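## Task

In column 6 of 6 (counted from the left), block 6 of 10 (counted from the top), hole 3 of 4 (counted from the top), an LC plug sits unlatched. Press it in until it latches. Kinking any fibre, unlatching any other plug or forcing anything else can count as failure. The robot falling or being left tilted is a failure.

## Robot and tools

Robot: a simulated Rainbow Robotics RB-Y1. It has a two-wheel drive base with rear casters, a folding torso (squat, shift, pitch, yaw), a head and two 7-joint arms, each ending in a parallel gripper. A camera case on each wrist sticks out sideways and can strike things. The base is 0.58 m wide. It reaches 0.10 m in front of the wheel axle and 0.57 m behind it, and sweeps a 0.58 m radius circle when it turns in place. It cannot move sideways.

Frames: the base frame has its origin on the floor between the drive wheels, x forward, y left, z up, in metres. The chest, left_hand and right_hand lines are reported in this frame. A hand point is the midpoint between its finger pads. The fingers point along the hand's -z axis and close along its x axis. Reported hand positions can be off, more so at full reach or under load. base_odometry is the base frame at scene start, built from wheel turns only, with heading in rad, positive to the left.

Tool move: runs one action and returns the state plus images.
- base: one object {x_m_s, turn_rad_s, for_s}. These are velocities (m/s forward, rad/s to the left), not positions, held for for_s seconds.
  - x_m_s: 0 or 0.005 to 0.4 in either sign. turn_rad_s: 0 or 0.02 to 1.509. for_s: 0.1 to 5.
  - The base accelerates at 0.4 m/s² (0.5 rad/s² when turning), so distance is about speed × for_s.
  - When |x| + 0.27|turn| exceeds 0.4, both are scaled down.
- joints: one flat object keyed by joint name. Each value is an absolute target in rad, or in m for grippers.
  - Torso ranges: torso_squat_rad 0..1.2, torso_shift_rad -0.3..0.6, torso_pitch_rad -0.2..1.4 (positive bows forward), torso_yaw_rad -1.5..1.5 (positive left). Before yawing, lift both arms out by at least 0.2 rad.
  - Combined torso limits: squat+shift<=1.52; squat-shift+pitch<=1.57; shift+0.5pitch-0.4squat<=0.7; shift+0.3pitch-0.5squat<=0.39.
  - Arm joints, given per side: shoulder_pitch ±2.356 (negative swings forward/up); shoulder_roll (left 0..3.141, right -3.141..0; outward lifts); shoulder_yaw ±2.094; elbow -2.617..0.01 (negative bends); forearm_roll ±3.141; wrist_pitch -1.57..1.919; hand_roll ±2.705.
  - gripper_m: 0..0.1, the opening between the pads.
  - Head: head_pan_rad ±0.523 (positive left), head_tilt_rad -0.35..1.57 (positive down).
- target: sends one hand to an absolute pose in the base frame. Fields: side ("left"/"right"); x, y, z in m (-3..3), for the pad-midpoint point; quat_wxyz as four numbers [w,x,y,z], in the same convention the hand lines print. It may be combined only with min_time_s. The pose is solved once into joint angles, so the path is an arc that can bow by more than 0.1 m on long moves. Use several short steps for straight approaches. The solver never straightens the elbow past -0.267.
- min_time_s: 0.1 to 8. This is the minimum duration of each arm, head or torso motion.
- contact_limits: {left_gripper_m, right_gripper_m} gives a gripper current cap in mA (200..672.5). It lasts until changed and starts at 672.5. Lower values soften grip force.
- cameras: a list of head_camera, left_wrist_camera, right_wrist_camera or all. [] gives no images.
- blocking: false returns in about 0.5 s while motion continues. A target always blocks and is refused while another move runs.

Tool wait {seconds 0..10, cameras} gives the state after a wait. stop {cameras} brakes every motion; braked parts report "stopped" and may keep pressing. zoom_image {camera, region [x0,y0,x1,y1] pixels, max 504×504} enlarges part of the latest image. finished_scene {scene} ends the current scene; the goal must hold without the robot. Its result gives the next task.

Result lines:
- move: "done", or the worst status word.
- Hand status: reached (within 10 mm/2°), short (with the offset), or refused (with the reason).
- off_target: the joint rested away from its goal and may still push.
- Uncommanded stops: contact_stop (torso only), time_out, limit_stop_at_<name> (body guard or built-in limit), not_followed / "joint command not followed" (the arm-collision check withheld the command).
- After a refused call, or an uncommanded stop, later moves in the same reply are skipped.
- on_its_own lists what happened without a command.
- Also reported: motor_effort (wheel %, peak in brackets), lidar_m (12 sectors of 30°, sector 1 ahead, counter-clockwise, seen at a height of 0.23 m), wheel_motors_off, joint torques and external torques (an external push toward a larger angle lowers the reading), wrist force/torque (raw, offset up to 16 N, saturating near 200 N) and motor temperatures.
- Camera images follow the order given in the "pictures" line and can lag slightly behind the state.

Hazards:
- Driving into furniture does not stop the base. Stalled wheels shut off for 2 s.
- The upper body catching on an edge can tip the robot. So can heavy or far-forward loads, or sharp stops after driving forward.
- Arm-on-arm hard presses end the scene; keep about 0.5 rad of outward roll.
- Joint contact torque at its load limit causes a 10 s torque fault. Limits: shoulders 65.1, elbow 33.4, wrist joints 23.2 N m.
- Motors at 80 °C trigger a braked stop. Avoid long stretched holds or pushing into poses the arm cannot reach.
- Thinking time lets the simulation run on.

Task approach: locate the plug with the head camera and zoom_image. Align a hand along the plug's axis with the fingers closed or lightly gripping. Push gently in short steps, watching the wrist force. Do not bend fibres or disturb neighbouring plugs.

Each tool is called after "Request:" by a JSON object that holds its "api" and its "payload", one argument or row to a line.

## Session

Request:
{"api": "move", "payload": {

}}

Scene clock: 0.00 s.
Joint torques (N m): no reading
External joint torques (N m): no reading
Motor temperatures (°C): left_arm=[33 31 34 32 36 39 34] | right_arm=[28 33 29 30 43 35 36]
Wrist force (N): no reading
Wrist torque (N m): no reading
Wrist force, peak (N): no reading
base_odometry: x=+0.000 y=+0.000 heading=+0.000
lidar_m: 1.62 1.28 2.21 2.20 2.27 2.98 4.20 3.60 2.54 2.41 2.42 1.36
base_status: not commanded
joint_positions: torso_squat_rad=+0.350 torso_shift_rad=+0.000 torso_pitch_rad=+0.000 torso_yaw_rad=+0.000 left_shoulder_pitch_rad=+0.015 left_shoulder_roll_rad=+0.020 left_shoulder_yaw_rad=+0.014 left_elbow_rad=-0.230 left_forearm_roll_rad=+0.015 left_wrist_pitch_rad=+0.013 left_hand_roll_rad=+0.015 left_gripper_m=+0.100 right_shoulder_pitch_rad=-0.041 right_shoulder_roll_rad=-0.041 right_shoulder_yaw_rad=+0.017 right_elbow_rad=-0.247 right_forearm_roll_rad=-0.037 right_wrist_pitch_rad=+0.030 right_hand_roll_rad=-0.036 right_gripper_m=+0.099 head_pan_rad=+0.000 head_tilt_rad=+0.400
joint_status: not commanded
wheel_motors_off: 0
motor_effort: left_wheel=+0 right_wheel=-2
chest: x=-0.2280 y=+0.0002 z=+1.2475 quat_wxyz=(+1.000, +0.000, +0.000, +0.000) (m; base frame)
left_hand: x=-0.1301 y=+0.2376 z=+0.5689 quat_wxyz=(+0.995, +0.010, -0.102, +0.024) (m; base frame)
right_hand: x=-0.0853 y=-0.2469 z=+0.5760 quat_wxyz=(+0.991, -0.014, -0.128, -0.019) (m; base frame)
pictures: head_camera, left_wrist_camera, right_wrist_camera

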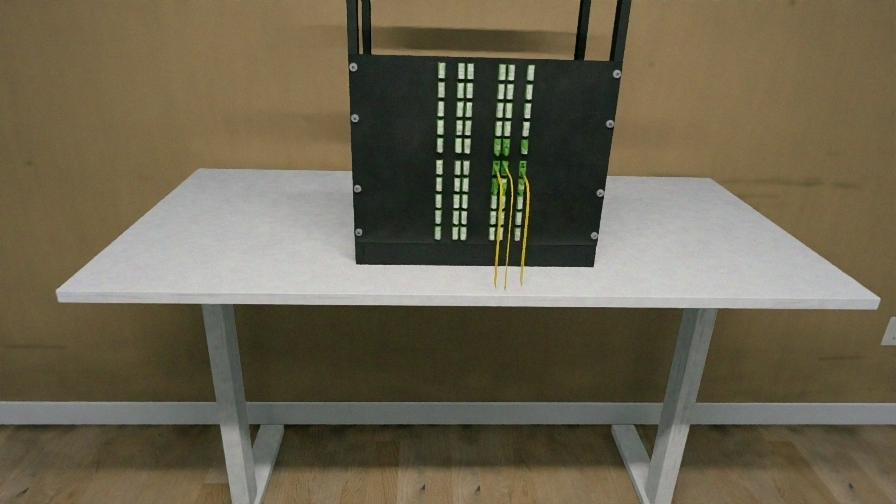

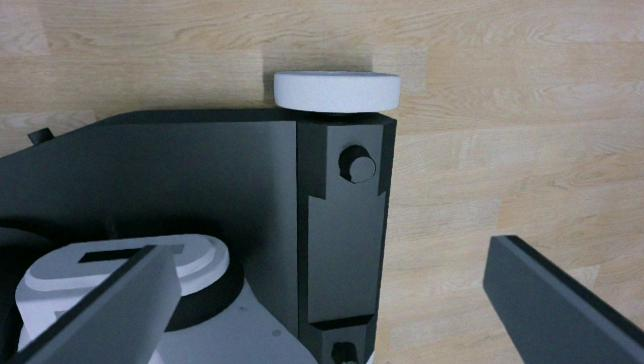

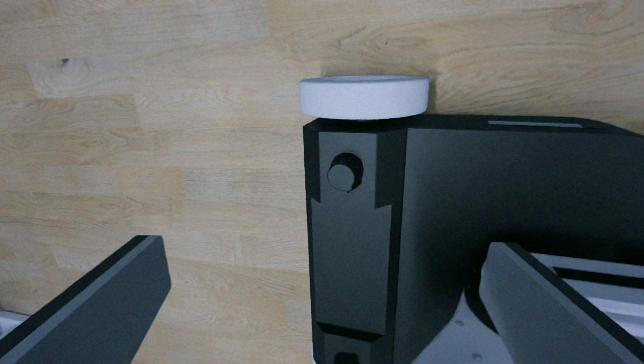

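Request:
{"api": "zoom_image", "payload": {
  "camera": "head_camera",
  "region": [340, 40, 640, 300]
}}

Request:
{"api": "zoom_image", "payload": {
  "camera": "head_camera",
  "region": [470, 130, 550, 210]
}}

Scaled by 1.680 from the camera's 896x504 image, which has a finer 1280x720 frame.

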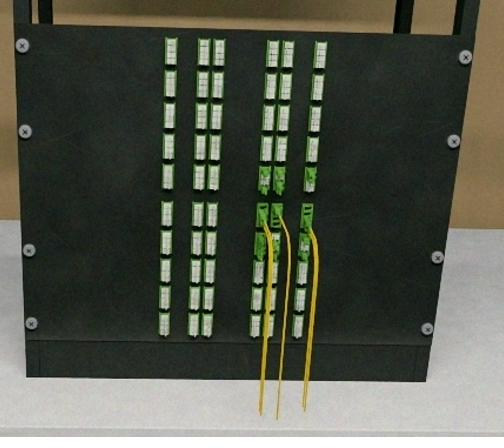

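Scaled by 6.300 from the camera's 896x504 image, which has a finer 1280x720 frame.

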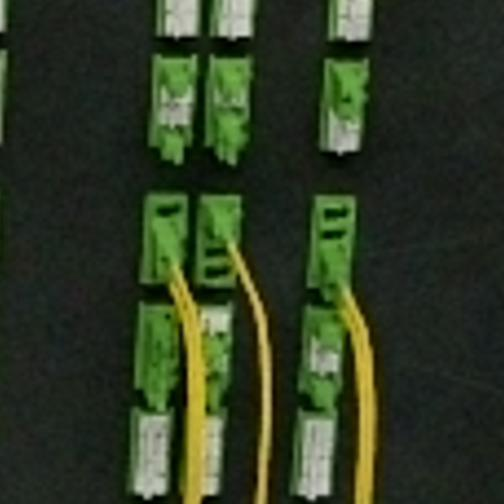

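Request:
{"api": "move", "payload": {
  "base": {"x_m_s": 0.2, "for_s": 1.5},
  "joints": {"head_tilt_rad": 0.5},
  "cameras": ["head_camera"]
}}

Scene clock: 45.60 s.
Joint torques (N m): left_arm=[-1.96 0.86 0.34 -1.71 0.27 -0.5 -0.01] | right_arm=[-4.2 -2.03 -0.08 -2.06 0.33 -0.29 0.12]
External joint torques (N m): left_arm=[0.03 0.14 0.28 -0.7 0.26 -0.04 0] | right_arm=[-0.72 -0.49 0.02 -0.5 0.26 0.23 0.1]
Motor temperatures (°C): left_arm=[33 31 34 32 36 39 34] | right_arm=[28 33 28 30 43 35 36]
Wrist force (N): left_arm=[-2.9 1.8 -5.0] | right_arm=[3.5 11.3 2.1]
Wrist torque (N m): left_arm=[-0.09 -0.51 0.09] | right_arm=[-1.80 -0.37 -0.62]
Wrist force, peak (N): left_arm=[-2.6 2.3 -6.5] | right_arm=[4.2 11.4 2.2]
move: done
base_odometry: x=+0.300 y=+0.000 heading=+0.000
lidar_m: 1.32 1.01 1.81 2.21 2.27 3.01 4.50 3.57 2.53 2.39 1.99 1.12
base_status: done (sent for 1.5 of 1.5 s)
joint_positions: torso_squat_rad=+0.350 torso_shift_rad=+0.000 torso_pitch_rad=+0.000 torso_yaw_rad=+0.000 left_shoulder_pitch_rad=+0.015 left_shoulder_roll_rad=+0.020 left_shoulder_yaw_rad=+0.014 left_elbow_rad=-0.230 left_forearm_roll_rad=+0.015 left_wrist_pitch_rad=+0.013 left_hand_roll_rad=+0.015 left_gripper_m=+0.100 right_shoulder_pitch_rad=-0.041 right_shoulder_roll_rad=-0.041 right_shoulder_yaw_rad=+0.017 right_elbow_rad=-0.247 right_forearm_roll_rad=-0.037 right_wrist_pitch_rad=+0.030 right_hand_roll_rad=-0.036 right_gripper_m=+0.099 head_pan_rad=+0.000 head_tilt_rad=+0.500
joint_status: all done
wheel_motors_off: 0
motor_effort: left_wheel=+0(20) right_wheel=+1(31)
chest: x=-0.2280 y=+0.0002 z=+1.2475 quat_wxyz=(+1.000, +0.000, +0.000, +0.000) (m; base frame)
left_hand: x=-0.1300 y=+0.2376 z=+0.5689 quat_wxyz=(+0.995, +0.010, -0.102, +0.024) (m; base frame)
right_hand: x=-0.0853 y=-0.2469 z=+0.5760 quat_wxyz=(+0.991, -0.014, -0.128, -0.019) (m; base frame)
pictures: head_camera
camera_calibration:
head_camera: T_world_to_cam=[[0.0122757, -0.999893, 0.00798581, -0.00631294], [-0.498958, -0.0130464, -0.866528, 1.21334], [0.866539, 0.00665261, -0.499065, 0.846467], [0, 0, 0, 1]] pos_world=[-0.128016, 0.00388615, 1.47388]

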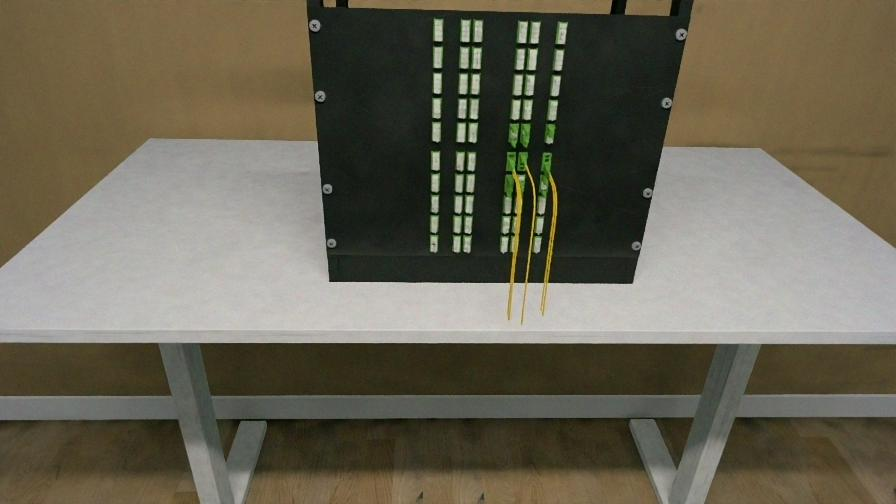

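Request:
{"api": "zoom_image", "payload": {
  "camera": "head_camera",
  "region": [480, 110, 600, 210]
}}

Request:
{"api": "zoom_image", "payload": {
  "camera": "head_camera",
  "region": [400, 0, 640, 340]
}}

Scaled by 4.200 from the camera's 896x504 image, which has a finer 1280x720 frame.

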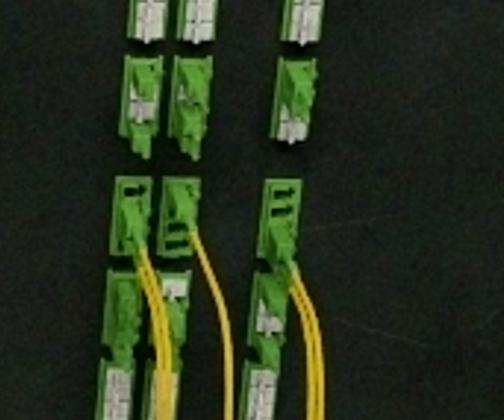

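Scaled by 1.482 from the camera's 896x504 image, which has a finer 1280x720 frame.

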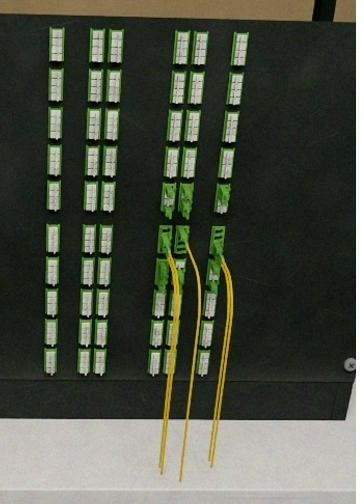

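Request:
{"api": "move", "payload": {
  "target": {"side": "right", "x": 0.22, "y": -0.22, "z": 1.18, "quat_wxyz": [0.5, -0.5, -0.5, 0.5]},
  "min_time_s": 3
}}

Scene clock: 121.20 s.
Joint torques (N m): left_arm=[-2.08 0.42 0.16 -1.4 0.26 -0.47 -0.05] | right_arm=[-7.42 -2.4 -1.2 -10.09 0.78 -1.5 0.01]
External joint torques (N m): left_arm=[-0.09 -0.3 0.11 -0.4 0.25 -0.01 -0.04] | right_arm=[0.29 -0.89 0.44 -1.2 0.32 0.28 0.02]
Motor temperatures (°C): left_arm=[33 31 34 32 36 39 34] | right_arm=[28 33 28 30 43 35 36]
Wrist force (N): left_arm=[-2.2 2.6 -5.7] | right_arm=[5.0 16.6 7.9]
Wrist torque (N m): left_arm=[-0.17 -0.39 0.09] | right_arm=[-2.10 -0.30 -0.61]
Wrist force, peak (N): left_arm=[-2.1 2.4 -6.5] | right_arm=[5.1 17.1 8.3]
move: done
base_odometry: x=+0.300 y=+0.000 heading=+0.000
lidar_m: 1.32 1.02 1.80 2.22 2.27 3.01 4.50 3.57 2.53 2.39 1.99 1.12
base_status: not commanded
joint_positions: torso_squat_rad=+0.350 torso_shift_rad=+0.000 torso_pitch_rad=+0.000 torso_yaw_rad=+0.000 left_shoulder_pitch_rad=+0.015 left_shoulder_roll_rad=+0.020 left_shoulder_yaw_rad=+0.014 left_elbow_rad=-0.230 left_forearm_roll_rad=+0.015 left_wrist_pitch_rad=+0.013 left_hand_roll_rad=+0.015 left_gripper_m=+0.100 right_shoulder_pitch_rad=+0.123 right_shoulder_roll_rad=-0.174 right_shoulder_yaw_rad=+0.130 right_elbow_rad=-2.351 right_forearm_roll_rad=+0.175 right_wrist_pitch_rad=+0.665 right_hand_roll_rad=+1.273 right_gripper_m=+0.099 head_pan_rad=+0.000 head_tilt_rad=+0.500
joint_status: all done
wheel_motors_off: 0
motor_effort: left_wheel=+0(1) right_wheel=+0(1)
chest: x=-0.2280 y=+0.0002 z=+1.2475 quat_wxyz=(+1.000, +0.000, +0.000, +0.000) (m; base frame)
left_hand: x=-0.1300 y=+0.2376 z=+0.5689 quat_wxyz=(+0.995, +0.010, -0.102, +0.024) (m; base frame)
right_hand: x=+0.2200 y=-0.2200 z=+1.1801 quat_wxyz=(+0.500, -0.500, -0.500, +0.500) (m; base frame)
right_hand_status: reached (checked arc, planned for 3.0 s): 0 mm and 0.0 deg off.
pictures: head_camera, left_wrist_camera, right_wrist_camera
camera_calibration:
head_camera: T_world_to_cam=[[0.0122757, -0.999893, 0.00798581, -0.00631294], [-0.498958, -0.0130464, -0.866528, 1.21334], [0.866539, 0.00665261, -0.499065, 0.846467], [0, 0, 0, 1]] pos_world=[-0.128016, 0.00388615, 1.47388]
left_wrist_camera: T_world_to_cam=[[0.982048, -0.00910987, 0.188411, 0.0213232], [-0.0777041, -0.929686, 0.360063, 0.0390237], [0.171883, -0.36824, -0.913704, 0.703317], [0, 0, 0, 1]] pos_world=[-0.138796, 0.295463, 0.624556]
right_wrist_camera: T_world_to_cam=[[0.0117992, -0.99976, 0.0184492, -0.245604], [-0.392351, -0.0215998, -0.919562, 1.2032], [0.91974, 0.00361155, -0.392512, 0.33531], [0, 0, 0, 1]] pos_world=[0.166576, -0.220768, 1.24256]

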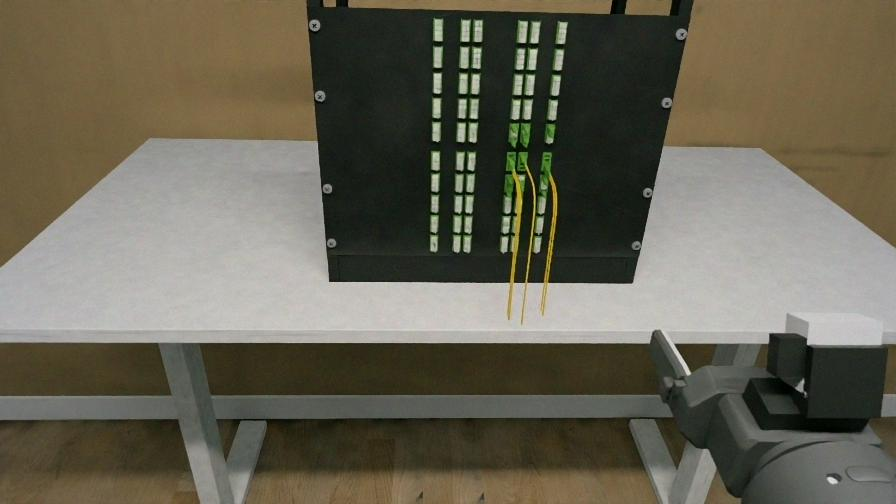

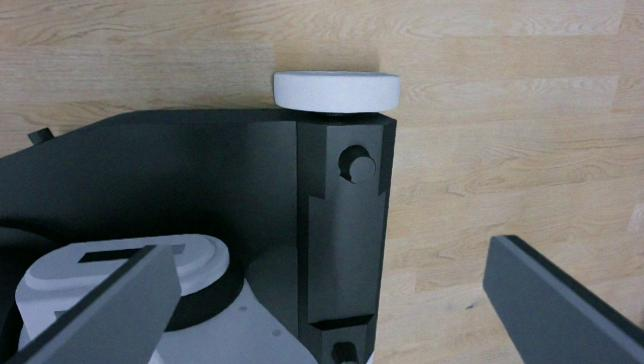

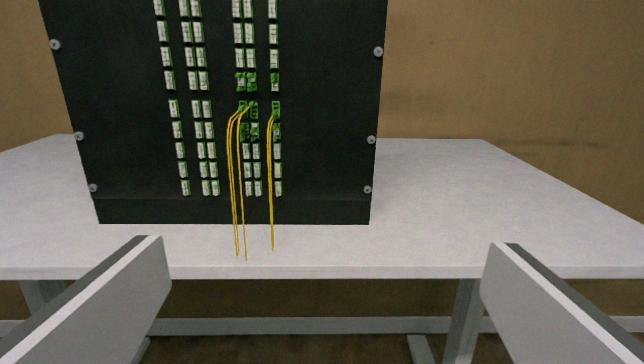

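Request:
{"api": "zoom_image", "payload": {
  "camera": "right_wrist_camera",
  "region": [220, 60, 320, 150]
}}

Scaled by 5.040 from the camera's 644x364 image, which has a finer 1265x715 frame.

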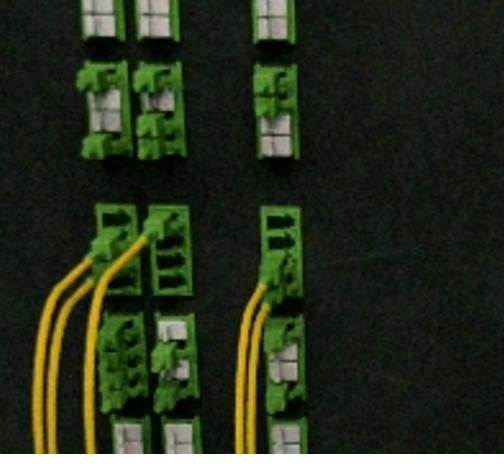

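Request:
{"api": "move", "payload": {
  "base": {"x_m_s": 0.15, "for_s": 1.667}
}}

Request:
{"api": "zoom_image", "payload": {
  "camera": "right_wrist_camera",
  "region": [200, 0, 380, 160]
}}

Scene clock: 136.93 s.
Joint torques (N m): left_arm=[-1.56 1.09 0.31 -1.62 0.19 -0.71 0.11] | right_arm=[-8.56 -2.32 -0.96 -10.13 0.85 -1.56 -0.06]
External joint torques (N m): left_arm=[0.43 0.37 0.25 -0.61 0.19 -0.25 0.12] | right_arm=[-0.86 -0.81 0.68 -1.23 0.39 0.22 -0.05]
Motor temperatures (°C): left_arm=[33 31 34 32 36 39 34] | right_arm=[28 33 28 31 43 35 36]
Wrist force (N): left_arm=[-2.4 2.8 -5.2] | right_arm=[4.9 16.7 8.0]
Wrist torque (N m): left_arm=[-0.23 -0.47 0.07] | right_arm=[-2.12 -0.32 -0.61]
Wrist force, peak (N): left_arm=[-2.0 2.8 -6.6] | right_arm=[5.1 16.7 8.6]
move: done
base_odometry: x=+0.550 y=+0.000 heading=+0.000
lidar_m: 1.08 0.81 1.48 2.23 2.29 3.03 4.74 3.59 2.51 2.39 0.97 0.93
base_status: done (sent for 1.67 of 1.67 s)
joint_positions: torso_squat_rad=+0.350 torso_shift_rad=+0.000 torso_pitch_rad=+0.000 torso_yaw_rad=+0.000 left_shoulder_pitch_rad=+0.015 left_shoulder_roll_rad=+0.020 left_shoulder_yaw_rad=+0.014 left_elbow_rad=-0.230 left_forearm_roll_rad=+0.015 left_wrist_pitch_rad=+0.013 left_hand_roll_rad=+0.015 left_gripper_m=+0.100 right_shoulder_pitch_rad=+0.124 right_shoulder_roll_rad=-0.174 right_shoulder_yaw_rad=+0.130 right_elbow_rad=-2.351 right_forearm_roll_rad=+0.175 right_wrist_pitch_rad=+0.665 right_hand_roll_rad=+1.273 right_gripper_m=+0.099 head_pan_rad=+0.000 head_tilt_rad=+0.500
joint_status: not commanded
wheel_motors_off: 0
motor_effort: left_wheel=+0(19) right_wheel=+0(19)
chest: x=-0.2280 y=+0.0002 z=+1.2475 quat_wxyz=(+1.000, +0.000, +0.000, +0.000) (m; base frame)
left_hand: x=-0.1300 y=+0.2376 z=+0.5689 quat_wxyz=(+0.995, +0.010, -0.102, +0.024) (m; base frame)
right_hand: x=+0.2200 y=-0.2201 z=+1.1800 quat_wxyz=(+0.500, -0.500, -0.500, +0.500) (m; base frame)
pictures: head_camera, left_wrist_camera, right_wrist_camera
camera_calibration:
head_camera: T_world_to_cam=[[0.0122758, -0.999893, 0.0079827, -0.00630956], [-0.499076, -0.0130447, -0.86646, 1.21327], [0.866471, 0.00665254, -0.499183, 0.846546], [0, 0, 0, 1]] pos_world=[-0.127916, 0.00388615, 1.47388]
left_wrist_camera: T_world_to_cam=[[0.982048, -0.00910987, 0.188411, 0.0213232], [-0.0777041, -0.929686, 0.360063, 0.0390237], [0.171883, -0.36824, -0.913704, 0.703317], [0, 0, 0, 1]] pos_world=[-0.138796, 0.295463, 0.624556]
right_wrist_camera: T_world_to_cam=[[0.0118034, -0.99976, 0.0184465, -0.2456], [-0.392556, -0.0215997, -0.919474, 1.20303], [0.919652, 0.00361163, -0.392717, 0.33554], [0, 0, 0, 1]] pos_world=[0.166576, -0.220768, 1.24246]

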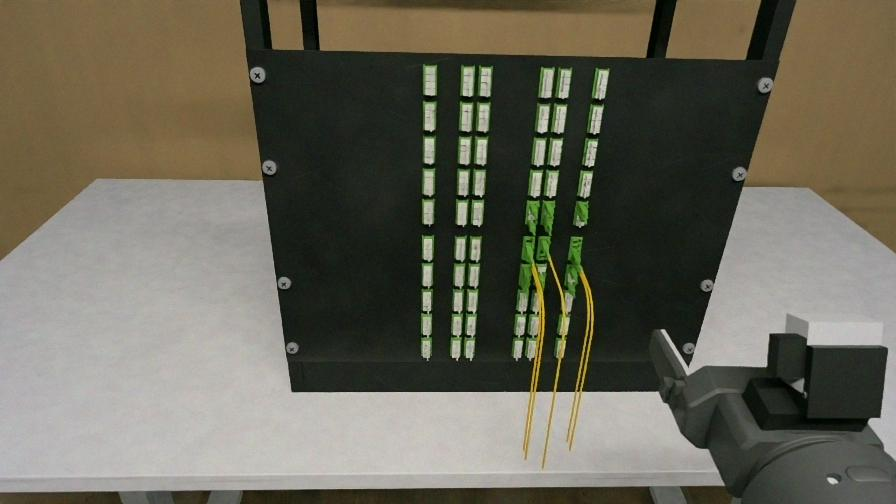

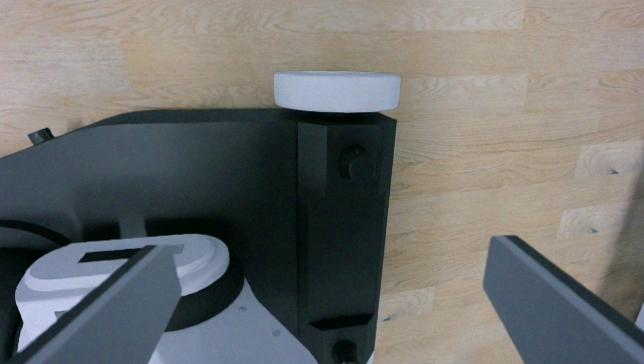

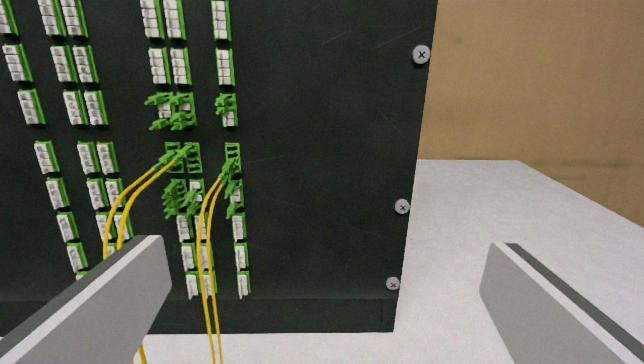

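Scaled by 2.800 from the camera's 644x364 image, which has a finer 1265x715 frame.

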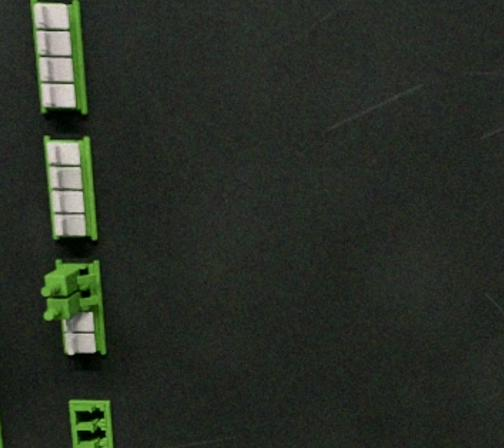

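Request:
{"api": "zoom_image", "payload": {
  "camera": "right_wrist_camera",
  "region": [140, 80, 270, 220]
}}

Request:
{"api": "zoom_image", "payload": {
  "camera": "head_camera",
  "region": [510, 190, 630, 310]
}}

Scaled by 3.600 from the camera's 644x364 image, which has a finer 1265x715 frame.

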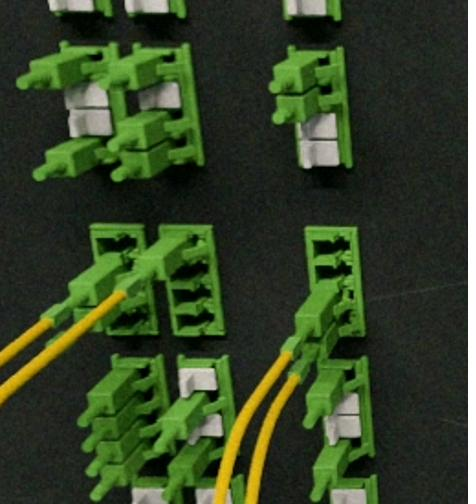

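Scaled by 4.200 from the camera's 896x504 image, which has a finer 1280x720 frame.

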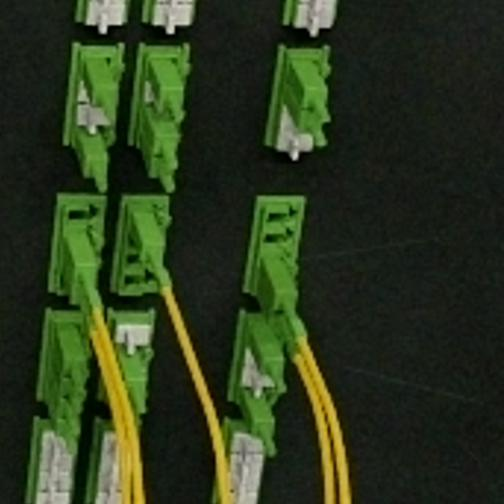

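Request:
{"api": "move", "payload": {
  "target": {"side": "right", "x": 0.27, "y": -0.118, "z": 1.205, "quat_wxyz": [0.5, -0.5, -0.5, 0.5]},
  "min_time_s": 2
}}

Request:
{"api": "zoom_image", "payload": {
  "camera": "right_wrist_camera",
  "region": [270, 100, 400, 240]
}}

Scene clock: 225.60 s.
Joint torques (N m): left_arm=[-1.67 0.84 0.41 -1.63 0.3 -0.44 -0.09] | right_arm=[-14.68 2.97 0.42 -8.99 1.14 -1.37 -0.07]
External joint torques (N m): left_arm=[0.32 0.12 0.35 -0.63 0.29 0.02 -0.08] | right_arm=[-3.06 0.58 0.87 -0.48 0.45 0.3 -0.06]
Motor temperatures (°C): left_arm=[33 31 34 32 36 39 34] | right_arm=[28 33 28 32 43 35 36]
Wrist force (N): left_arm=[-2.2 2.2 -5.8] | right_arm=[5.4 16.7 7.9]
Wrist torque (N m): left_arm=[-0.16 -0.44 0.08] | right_arm=[-2.13 -0.24 -0.60]
Wrist force, peak (N): left_arm=[-2.3 2.3 -6.5] | right_arm=[5.2 16.9 8.0]
move: done
base_odometry: x=+0.550 y=+0.000 heading=+0.000
lidar_m: 1.07 0.81 1.47 2.23 2.29 3.02 4.75 3.58 2.51 2.38 0.97 0.93
base_status: not commanded
joint_positions: torso_squat_rad=+0.350 torso_shift_rad=+0.000 torso_pitch_rad=+0.000 torso_yaw_rad=+0.000 left_shoulder_pitch_rad=+0.015 left_shoulder_roll_rad=+0.020 left_shoulder_yaw_rad=+0.014 left_elbow_rad=-0.230 left_forearm_roll_rad=+0.015 left_wrist_pitch_rad=+0.013 left_hand_roll_rad=+0.015 left_gripper_m=+0.100 right_shoulder_pitch_rad=-0.174 right_shoulder_roll_rad=+0.000 right_shoulder_yaw_rad=+0.333 right_elbow_rad=-2.136 right_forearm_roll_rad=+0.543 right_wrist_pitch_rad=+0.820 right_hand_roll_rad=+1.118 right_gripper_m=+0.099 head_pan_rad=+0.000 head_tilt_rad=+0.500
joint_status: all done
wheel_motors_off: 0
motor_effort: left_wheel=-1(1) right_wheel=+0(1)
chest: x=-0.2280 y=+0.0002 z=+1.2475 quat_wxyz=(+1.000, +0.000, +0.000, +0.000) (m; base frame)
left_hand: x=-0.1300 y=+0.2376 z=+0.5689 quat_wxyz=(+0.995, +0.010, -0.102, +0.024) (m; base frame)
right_hand: x=+0.2700 y=-0.1183 z=+1.2048 quat_wxyz=(+0.500, -0.500, -0.500, +0.500) (m; base frame)
right_hand_status: reached (checked arc, planned for 2.0 s): 0 mm and 0.0 deg off.
pictures: head_camera, left_wrist_camera, right_wrist_camera
camera_calibration:
head_camera: T_world_to_cam=[[0.0122758, -0.999893, 0.0079827, -0.00630956], [-0.499076, -0.0130447, -0.86646, 1.21327], [0.866471, 0.00665254, -0.499183, 0.846546], [0, 0, 0, 1]] pos_world=[-0.127916, 0.00388615, 1.47388]
left_wrist_camera: T_world_to_cam=[[0.982048, -0.00910987, 0.188411, 0.0213232], [-0.0777041, -0.929686, 0.360063, 0.0390237], [0.171883, -0.36824, -0.913704, 0.703317], [0, 0, 0, 1]] pos_world=[-0.138796, 0.295463, 0.624556]
right_wrist_camera: T_world_to_cam=[[0.0122521, -0.99975, 0.0186895, -0.145277], [-0.39345, -0.0220033, -0.919083, 1.2474], [0.919264, 0.00390735, -0.393621, 0.300234], [0, 0, 0, 1]] pos_world=[0.216575, -0.118967, 1.26736]

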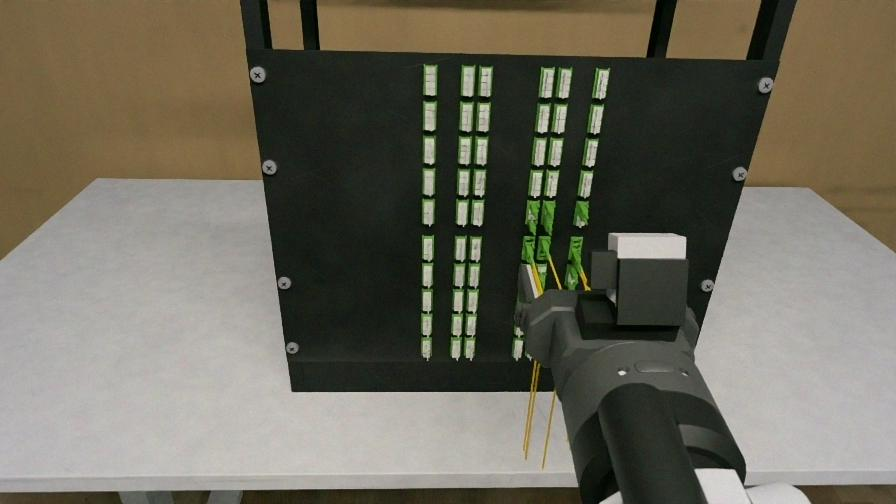

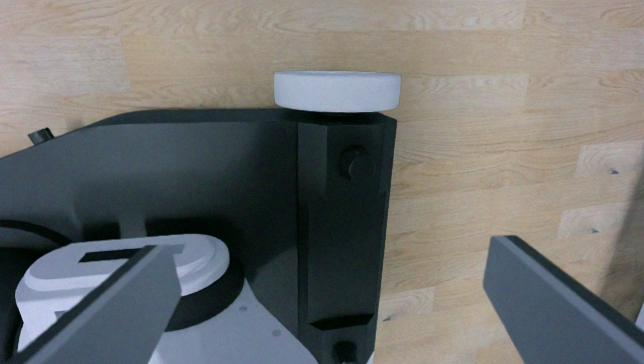

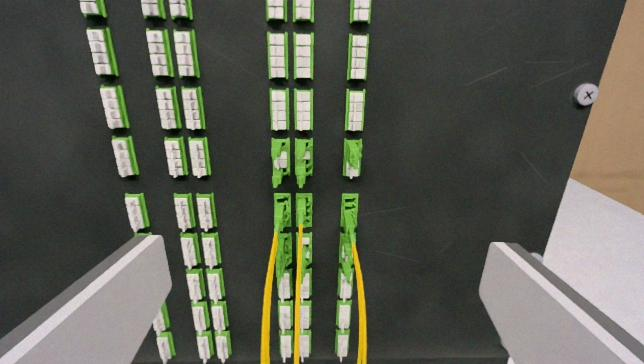

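Scaled by 3.600 from the camera's 644x364 image, which has a finer 1265x715 frame.

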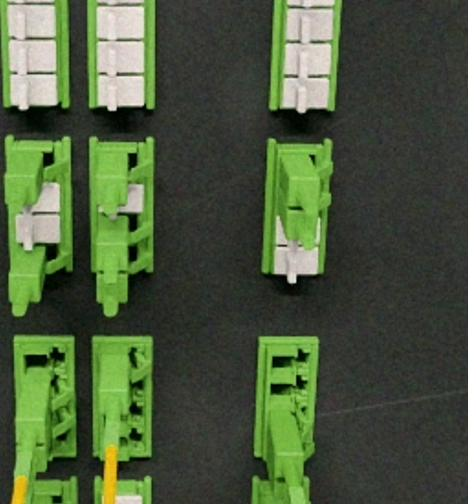

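Request:
{"api": "move", "payload": {
  "target": {"side": "right", "x": 0.275, "y": -0.1385, "z": 1.175, "quat_wxyz": [0.5, -0.5, -0.5, 0.5]},
  "min_time_s": 2,
  "cameras": ["head_camera", "right_wrist_camera"]
}}

Request:
{"api": "zoom_image", "payload": {
  "camera": "right_wrist_camera",
  "region": [270, 120, 370, 220]
}}

Scene clock: 263.67 s.
Joint torques (N m): left_arm=[-2.1 1.09 -0.01 -1.3 0.14 -0.47 0.06] | right_arm=[-11.19 0.24 -2.43 -9.45 0.58 -1.93 -0.11]
External joint torques (N m): left_arm=[-0.12 0.38 -0.07 -0.3 0.14 -0.01 0.07] | right_arm=[0.11 -1.31 -1.66 -0.44 -0.1 -0.31 -0.1]
Motor temperatures (°C): left_arm=[33 31 34 32 36 39 34] | right_arm=[28 33 28 32 43 35 36]
Wrist force (N): left_arm=[-2.3 2.7 -5.7] | right_arm=[5.4 16.3 7.8]
Wrist torque (N m): left_arm=[-0.19 -0.42 0.09] | right_arm=[-2.06 -0.25 -0.60]
Wrist force, peak (N): left_arm=[-3.1 2.4 -6.4] | right_arm=[5.6 16.8 7.8]
move: done
base_odometry: x=+0.550 y=+0.000 heading=+0.000
lidar_m: 1.07 0.82 1.47 2.22 2.29 3.02 4.75 3.57 2.50 2.39 0.95 0.92
base_status: not commanded
joint_positions: torso_squat_rad=+0.350 torso_shift_rad=+0.000 torso_pitch_rad=+0.000 torso_yaw_rad=+0.000 left_shoulder_pitch_rad=+0.015 left_shoulder_roll_rad=+0.020 left_shoulder_yaw_rad=+0.014 left_elbow_rad=-0.230 left_forearm_roll_rad=+0.015 left_wrist_pitch_rad=+0.013 left_hand_roll_rad=+0.015 left_gripper_m=+0.100 right_shoulder_pitch_rad=-0.115 right_shoulder_roll_rad=-0.048 right_shoulder_yaw_rad=+0.300 right_elbow_rad=-2.084 right_forearm_roll_rad=+0.529 right_wrist_pitch_rad=+0.701 right_hand_roll_rad=+1.066 right_gripper_m=+0.099 head_pan_rad=+0.000 head_tilt_rad=+0.500
joint_status: all done
wheel_motors_off: 0
motor_effort: left_wheel=-1(1) right_wheel=+0(1)
chest: x=-0.2280 y=+0.0002 z=+1.2475 quat_wxyz=(+1.000, +0.000, +0.000, +0.000) (m; base frame)
left_hand: x=-0.1300 y=+0.2376 z=+0.5689 quat_wxyz=(+0.995, +0.010, -0.102, +0.024) (m; base frame)
right_hand: x=+0.2749 y=-0.1383 z=+1.1751 quat_wxyz=(+0.500, -0.500, -0.500, +0.500) (m; base frame)
right_hand_status: reached (checked arc, planned for 2.0 s): 0 mm and 0.0 deg off.
pictures: head_camera, right_wrist_camera
camera_calibration:
head_camera: T_world_to_cam=[[0.0122758, -0.999893, 0.0079827, -0.00630956], [-0.499076, -0.0130447, -0.86646, 1.21327], [0.866471, 0.00665254, -0.499183, 0.846546], [0, 0, 0, 1]] pos_world=[-0.127916, 0.00388615, 1.47388]
right_wrist_camera: T_world_to_cam=[[0.0128941, -0.999747, 0.0184238, -0.164688], [-0.393231, -0.0220106, -0.919176, 1.2217], [0.919349, 0.00460721, -0.393415, 0.283847], [0, 0, 0, 1]] pos_world=[0.221577, -0.139064, 1.23766]

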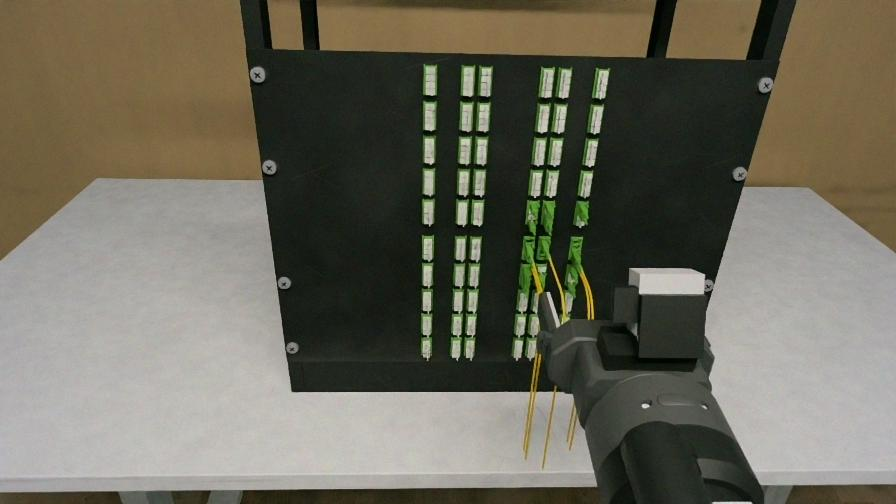

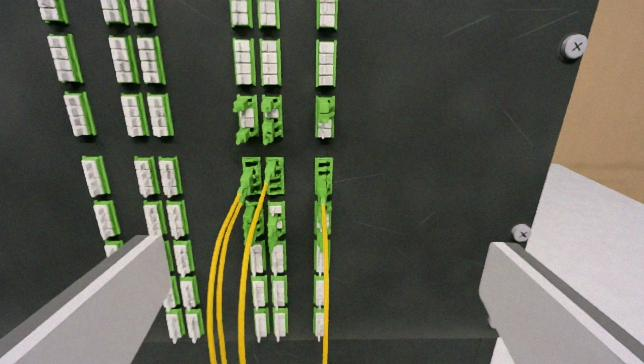

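Scaled by 5.040 from the camera's 644x364 image, which has a finer 1265x715 frame.

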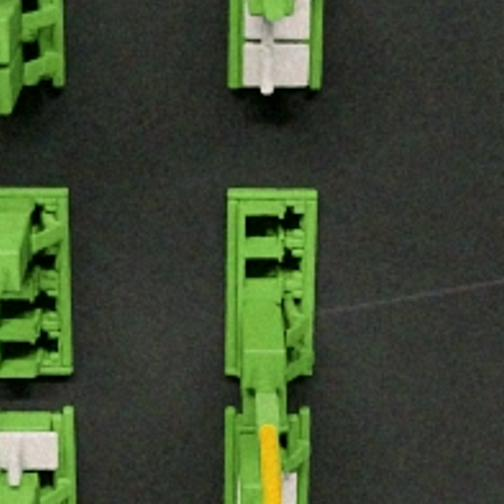

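Request:
{"api": "move", "payload": {
  "joints": {"right_gripper_m": 0.024},
  "cameras": ["right_wrist_camera"]
}}

Request:
{"api": "move", "payload": {
  "target": {"side": "right", "x": 0.315, "y": -0.139, "z": 1.165, "quat_wxyz": [0.5, -0.5, -0.5, 0.5]},
  "min_time_s": 2,
  "cameras": ["head_camera", "right_wrist_camera"]
}}

Request:
{"api": "zoom_image", "payload": {
  "camera": "right_wrist_camera",
  "region": [240, 120, 400, 300]
}}

Scene clock: 331.97 s.
Joint torques (N m): left_arm=[-1.59 0.75 0.06 -1.55 0.25 -0.47 0.14] | right_arm=[-10.91 -0.01 -2.28 -9.45 0.65 -1.93 -0.15]
External joint torques (N m): left_arm=[0.4 0.04 0 -0.54 0.25 -0.01 0.15] | right_arm=[0.39 -1.56 -1.51 -0.45 -0.04 -0.3 -0.14]
Motor temperatures (°C): left_arm=[33 31 33 32 36 39 34] | right_arm=[28 32 28 32 42 35 36]
Wrist force (N): left_arm=[-2.2 2.8 -5.3] | right_arm=[5.2 16.4 7.7]
Wrist torque (N m): left_arm=[-0.21 -0.41 0.11] | right_arm=[-2.09 -0.28 -0.60]
Wrist force, peak (N): left_arm=[-2.4 2.4 -6.3] | right_arm=[5.1 16.7 7.9]
move: done
base_odometry: x=+0.550 y=+0.000 heading=+0.000
lidar_m: 1.07 0.81 1.47 2.23 2.29 3.04 4.74 3.57 2.50 2.37 0.96 0.92
base_status: not commanded
joint_positions: torso_squat_rad=+0.350 torso_shift_rad=+0.000 torso_pitch_rad=+0.000 torso_yaw_rad=+0.000 left_shoulder_pitch_rad=+0.015 left_shoulder_roll_rad=+0.020 left_shoulder_yaw_rad=+0.014 left_elbow_rad=-0.230 left_forearm_roll_rad=+0.015 left_wrist_pitch_rad=+0.013 left_hand_roll_rad=+0.015 left_gripper_m=+0.100 right_shoulder_pitch_rad=-0.115 right_shoulder_roll_rad=-0.048 right_shoulder_yaw_rad=+0.300 right_elbow_rad=-2.084 right_forearm_roll_rad=+0.529 right_wrist_pitch_rad=+0.701 right_hand_roll_rad=+1.066 right_gripper_m=+0.024 head_pan_rad=+0.000 head_tilt_rad=+0.500
joint_status: all done
wheel_motors_off: 0
motor_effort: left_wheel=-1(1) right_wheel=+0(1)
chest: x=-0.2280 y=+0.0002 z=+1.2475 quat_wxyz=(+1.000, +0.000, +0.000, +0.000) (m; base frame)
left_hand: x=-0.1300 y=+0.2376 z=+0.5689 quat_wxyz=(+0.995, +0.010, -0.102, +0.024) (m; base frame)
right_hand: x=+0.2749 y=-0.1383 z=+1.1751 quat_wxyz=(+0.500, -0.500, -0.500, +0.500) (m; base frame)
pictures: right_wrist_camera
camera_calibration:
right_wrist_camera: T_world_to_cam=[[0.0128941, -0.999747, 0.0184238, -0.164688], [-0.393231, -0.0220106, -0.919176, 1.2217], [0.919349, 0.00460721, -0.393415, 0.283847], [0, 0, 0, 1]] pos_world=[0.221577, -0.139064, 1.23766]

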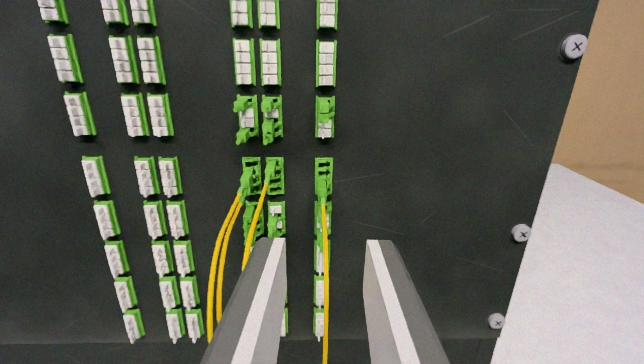

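Scene clock: 334.30 s.
Joint torques (N m): left_arm=[-1.95 0.86 0.31 -1.39 0.2 -0.58 0.05] | right_arm=[-16.69 1.65 -2.59 -9.8 1.13 -1.84 -0.26]
External joint torques (N m): left_arm=[0.04 0.15 0.25 -0.39 0.19 -0.12 0.06] | right_arm=[-3.34 0.73 -1.62 -0.54 0.45 -0.26 -0.25]
Motor temperatures (°C): left_arm=[33 31 33 32 36 39 34] | right_arm=[28 32 28 32 42 35 36]
Wrist force (N): left_arm=[-1.8 2.1 -6.0] | right_arm=[5.1 16.6 7.5]
Wrist torque (N m): left_arm=[-0.08 -0.38 0.06] | right_arm=[-2.09 -0.28 -0.58]
Wrist force, peak (N): left_arm=[-2.0 2.9 -6.5] | right_arm=[5.4 16.6 8.1]
move: done
base_odometry: x=+0.550 y=+0.000 heading=+0.000
lidar_m: 1.08 0.81 1.48 2.23 2.28 3.03 4.75 3.58 2.51 2.38 0.96 0.93
base_status: not commanded
joint_positions: torso_squat_rad=+0.350 torso_shift_rad=+0.000 torso_pitch_rad=+0.000 torso_yaw_rad=+0.000 left_shoulder_pitch_rad=+0.015 left_shoulder_roll_rad=+0.020 left_shoulder_yaw_rad=+0.014 left_elbow_rad=-0.230 left_forearm_roll_rad=+0.015 left_wrist_pitch_rad=+0.013 left_hand_roll_rad=+0.015 left_gripper_m=+0.100 right_shoulder_pitch_rad=-0.229 right_shoulder_roll_rad=-0.045 right_shoulder_yaw_rad=+0.241 right_elbow_rad=-1.898 right_forearm_roll_rad=+0.533 right_wrist_pitch_rad=+0.627 right_hand_roll_rad=+1.018 right_gripper_m=+0.024 head_pan_rad=+0.000 head_tilt_rad=+0.500
joint_status: all done
wheel_motors_off: 0
motor_effort: left_wheel=+0(1) right_wheel=+0(2)
chest: x=-0.2280 y=+0.0002 z=+1.2475 quat_wxyz=(+1.000, +0.000, +0.000, +0.000) (m; base frame)
left_hand: x=-0.1300 y=+0.2376 z=+0.5689 quat_wxyz=(+0.995, +0.010, -0.102, +0.024) (m; base frame)
right_hand: x=+0.3144 y=-0.1390 z=+1.1647 quat_wxyz=(+0.500, -0.500, -0.500, +0.501) (m; base frame)
right_hand_status: reached (checked arc, planned for 2.0 s): 1 mm and 0.1 deg off.
pictures: head_camera, right_wrist_camera
camera_calibration:
head_camera: T_world_to_cam=[[0.0122758, -0.999893, 0.0079827, -0.00630956], [-0.499076, -0.0130447, -0.86646, 1.21327], [0.866471, 0.00665254, -0.499183, 0.846546], [0, 0, 0, 1]] pos_world=[-0.127916, 0.00388615, 1.47388]
right_wrist_camera: T_world_to_cam=[[0.0129367, -0.999741, 0.0187249, -0.166086], [-0.394218, -0.0223091, -0.918746, 1.22734], [0.918926, 0.00450385, -0.394405, 0.244756], [0, 0, 0, 1]] pos_world=[0.261075, -0.139764, 1.22725]

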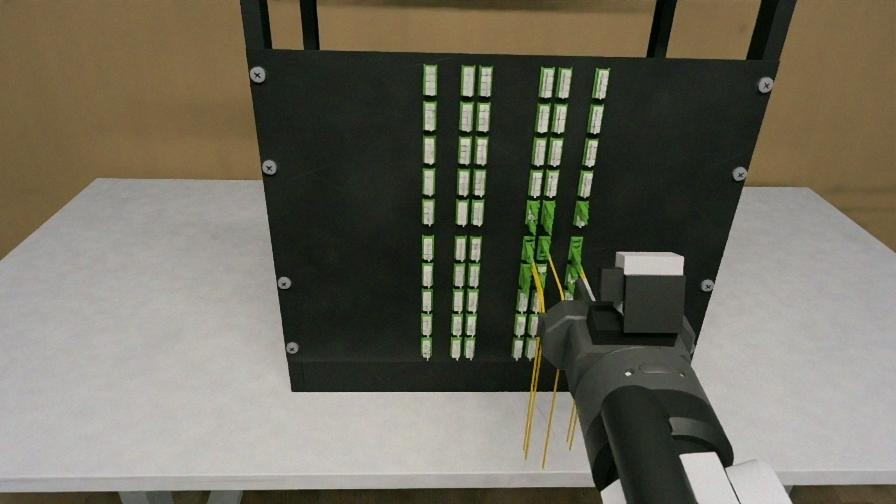

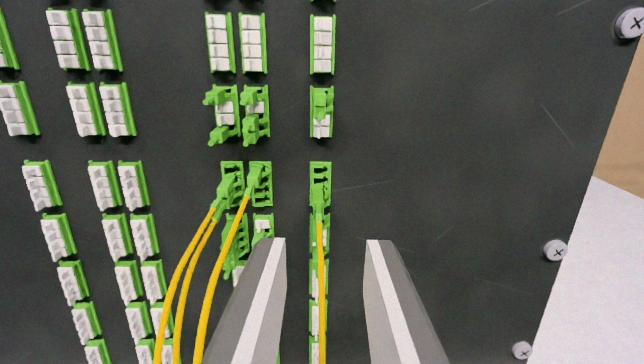

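Scaled by 2.800 from the camera's 644x364 image, which has a finer 1265x715 frame.

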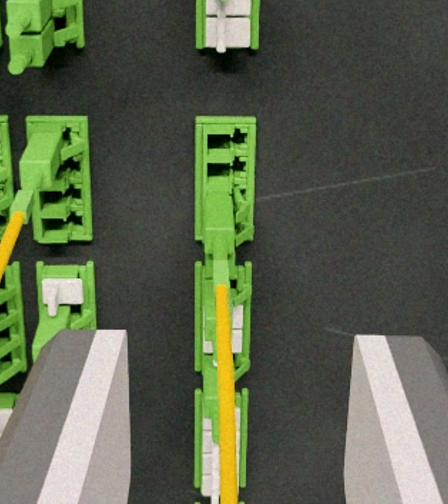

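Request:
{"api": "move", "payload": {
  "joints": {"left_shoulder_pitch_rad": 0.25, "left_shoulder_roll_rad": 0.2, "left_elbow_rad": -2.2, "left_gripper_m": 0.03},
  "min_time_s": 2.5,
  "cameras": ["head_camera"]
}}

Request:
{"api": "move", "payload": {
  "target": {"side": "left", "x": 0.30, "y": 0.12, "z": 1.18, "quat_wxyz": [0, 0, 0.7071, 0.7071]},
  "min_time_s": 3
}}

Scene clock: 387.70 s.
Joint torques (N m): left_arm=[-5.39 3 2.07 -10.12 0.13 -1.64 -0.05] | right_arm=[-15.95 1.22 -1.73 -10.16 1.07 -1.74 -0.13]
External joint torques (N m): left_arm=[0.93 0.35 -0.03 -0.85 0.1 -0.02 -0.01] | right_arm=[-2.6 0.3 -0.76 -0.9 0.4 -0.16 -0.12]
Motor temperatures (°C): left_arm=[33 31 33 32 36 39 34] | right_arm=[29 32 28 32 42 35 36]
Wrist force (N): left_arm=[-6.7 1.3 2.1] | right_arm=[5.0 16.5 7.7]
Wrist torque (N m): left_arm=[0.02 -0.75 0.09] | right_arm=[-2.08 -0.29 -0.60]
Wrist force, peak (N): left_arm=[-7.4 2.0 -1.9] | right_arm=[5.3 16.7 7.8]
move: done
base_odometry: x=+0.550 y=+0.000 heading=+0.000
lidar_m: 1.07 0.82 1.48 2.23 2.30 3.02 4.75 3.58 2.52 2.37 0.97 0.93
base_status: not commanded
joint_positions: torso_squat_rad=+0.350 torso_shift_rad=+0.000 torso_pitch_rad=+0.000 torso_yaw_rad=+0.000 left_shoulder_pitch_rad=+0.250 left_shoulder_roll_rad=+0.200 left_shoulder_yaw_rad=+0.014 left_elbow_rad=-2.200 left_forearm_roll_rad=+0.015 left_wrist_pitch_rad=+0.013 left_hand_roll_rad=+0.015 left_gripper_m=+0.030 right_shoulder_pitch_rad=-0.229 right_shoulder_roll_rad=-0.045 right_shoulder_yaw_rad=+0.241 right_elbow_rad=-1.898 right_forearm_roll_rad=+0.533 right_wrist_pitch_rad=+0.627 right_hand_roll_rad=+1.018 right_gripper_m=+0.024 head_pan_rad=+0.000 head_tilt_rad=+0.500
joint_status: all done
wheel_motors_off: 0
motor_effort: left_wheel=+0(1) right_wheel=+0(1)
chest: x=-0.2280 y=+0.0002 z=+1.2475 quat_wxyz=(+1.000, +0.000, +0.000, +0.000) (m; base frame)
left_hand: x=+0.1982 y=+0.2672 z=+1.2093 quat_wxyz=(+0.561, +0.067, -0.823, -0.063) (m; base frame)
right_hand: x=+0.3144 y=-0.1390 z=+1.1647 quat_wxyz=(+0.500, -0.500, -0.500, +0.501) (m; base frame)
pictures: head_camera
camera_calibration:
head_camera: T_world_to_cam=[[0.0122758, -0.999893, 0.0079827, -0.00630956], [-0.499076, -0.0130447, -0.86646, 1.21327], [0.866471, 0.00665254, -0.499183, 0.846546], [0, 0, 0, 1]] pos_world=[-0.127916, 0.00388615, 1.47388]

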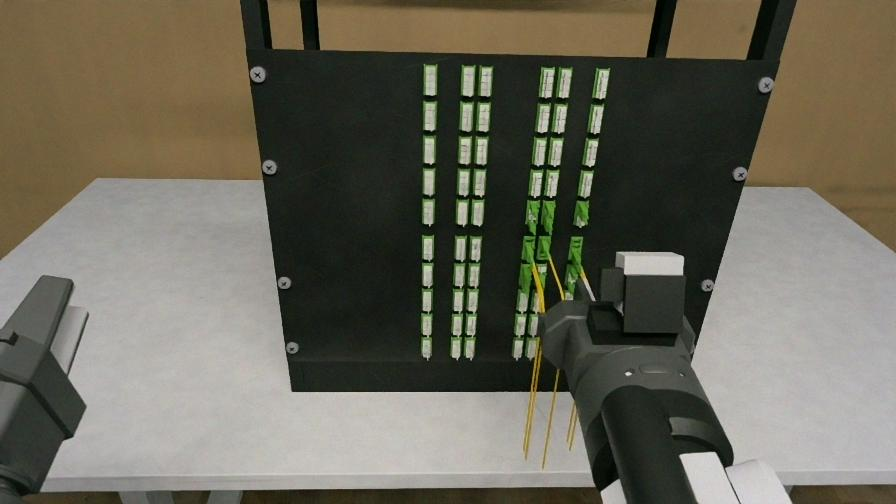

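Scene clock: 391.03 s.
Joint torques (N m): left_arm=[-21.23 9.25 3.5 -3.42 1.95 -0.32 0.01] | right_arm=[-16.26 0.86 -2.05 -10.31 0.91 -1.64 -0.21]
External joint torques (N m): left_arm=[0.28 0.09 -0.25 -0.04 0.18 0.07 0] | right_arm=[-2.91 -0.06 -1.09 -1.05 0.24 -0.06 -0.2]
Motor temperatures (°C): left_arm=[33 31 33 32 36 39 34] | right_arm=[29 32 28 32 42 35 36]
Wrist force (N): left_arm=[-0.8 -3.7 -0.2] | right_arm=[5.0 16.4 7.6]
Wrist torque (N m): left_arm=[0.26 -0.39 0.03] | right_arm=[-2.08 -0.29 -0.59]
Wrist force, peak (N): left_arm=[-7.4 1.7 3.4] | right_arm=[5.4 16.7 7.8]
move: short
base_odometry: x=+0.550 y=+0.000 heading=+0.000
lidar_m: 1.07 0.82 1.48 2.23 2.29 3.02 4.74 3.58 2.51 2.39 0.96 0.93
base_status: not commanded
joint_positions: torso_squat_rad=+0.350 torso_shift_rad=+0.000 torso_pitch_rad=+0.000 torso_yaw_rad=+0.000 left_shoulder_pitch_rad=-1.137 left_shoulder_roll_rad=+0.573 left_shoulder_yaw_rad=-0.733 left_elbow_rad=-0.267 left_forearm_roll_rad=-0.477 left_wrist_pitch_rad=-1.570 left_hand_roll_rad=-0.209 left_gripper_m=+0.030 right_shoulder_pitch_rad=-0.229 right_shoulder_roll_rad=-0.045 right_shoulder_yaw_rad=+0.241 right_elbow_rad=-1.898 right_forearm_roll_rad=+0.533 right_wrist_pitch_rad=+0.627 right_hand_roll_rad=+1.018 right_gripper_m=+0.024 head_pan_rad=+0.000 head_tilt_rad=+0.500
joint_status: all done
wheel_motors_off: 0
motor_effort: left_wheel=+1(1) right_wheel=+0(1)
chest: x=-0.2280 y=+0.0002 z=+1.2475 quat_wxyz=(+1.000, +0.000, +0.000, +0.000) (m; base frame)
left_hand: x=+0.2993 y=+0.1199 z=+1.1801 quat_wxyz=(+0.041, +0.041, -0.694, -0.717) (m; base frame)
left_hand_status: short (checked arc, as near as the solve gets, planned for 3.0 s): 1 mm and 6.9 deg off. The place is met; only the turn is off.
right_hand: x=+0.3144 y=-0.1390 z=+1.1647 quat_wxyz=(+0.500, -0.500, -0.500, +0.501) (m; base frame)
pictures: head_camera, left_wrist_camera, right_wrist_camera
camera_calibration:
head_camera: T_world_to_cam=[[0.0122751, -0.999893, 0.00798399, -0.00631155], [-0.499001, -0.0130449, -0.866503, 1.21334], [0.866514, 0.00665243, -0.499108, 0.846441], [0, 0, 0, 1]] pos_world=[-0.127916, 0.00388615, 1.47388]
left_wrist_camera: T_world_to_cam=[[-0.9903, -0.126871, -0.0566599, 0.377109], [-0.00225979, 0.42243, -0.906393, 1.05276], [0.138929, -0.897472, -0.418619, 0.633688], [0, 0, 0, 1]] pos_world=[0.287792, 0.171844, 1.24086]
right_wrist_camera: T_world_to_cam=[[0.0128599, -0.999745, 0.0185403, -0.165842], [-0.394221, -0.0221092, -0.91875, 1.22746], [0.918926, 0.00450604, -0.394405, 0.244796], [0, 0, 0, 1]] pos_world=[0.261075, -0.139764, 1.22735]

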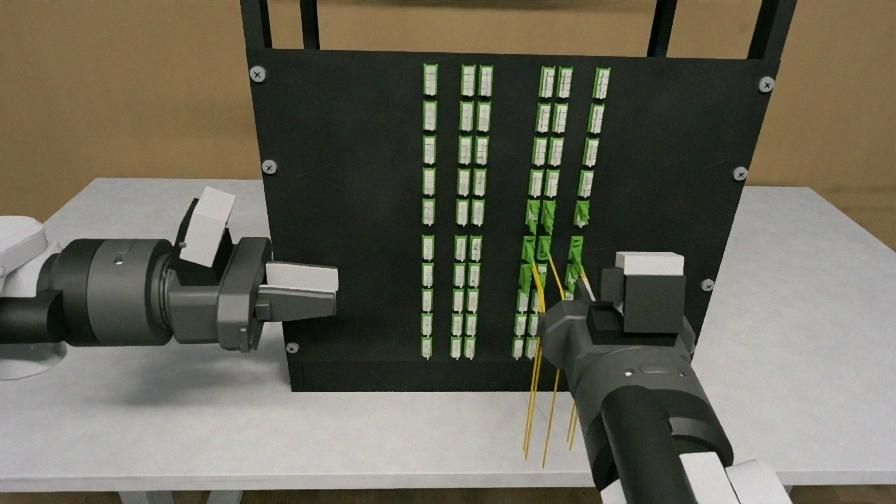

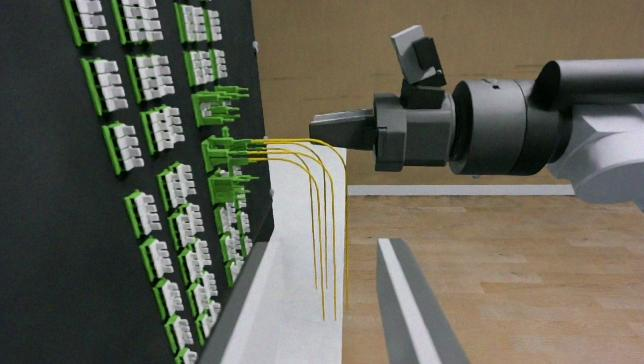

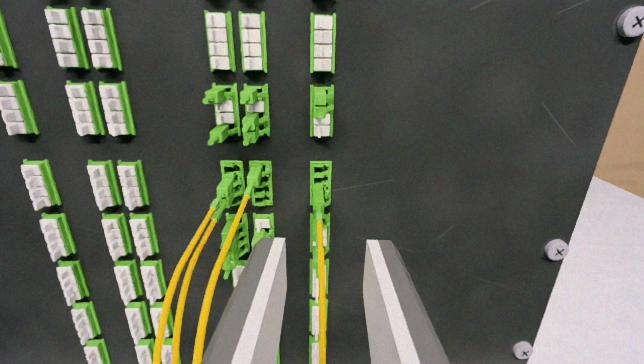

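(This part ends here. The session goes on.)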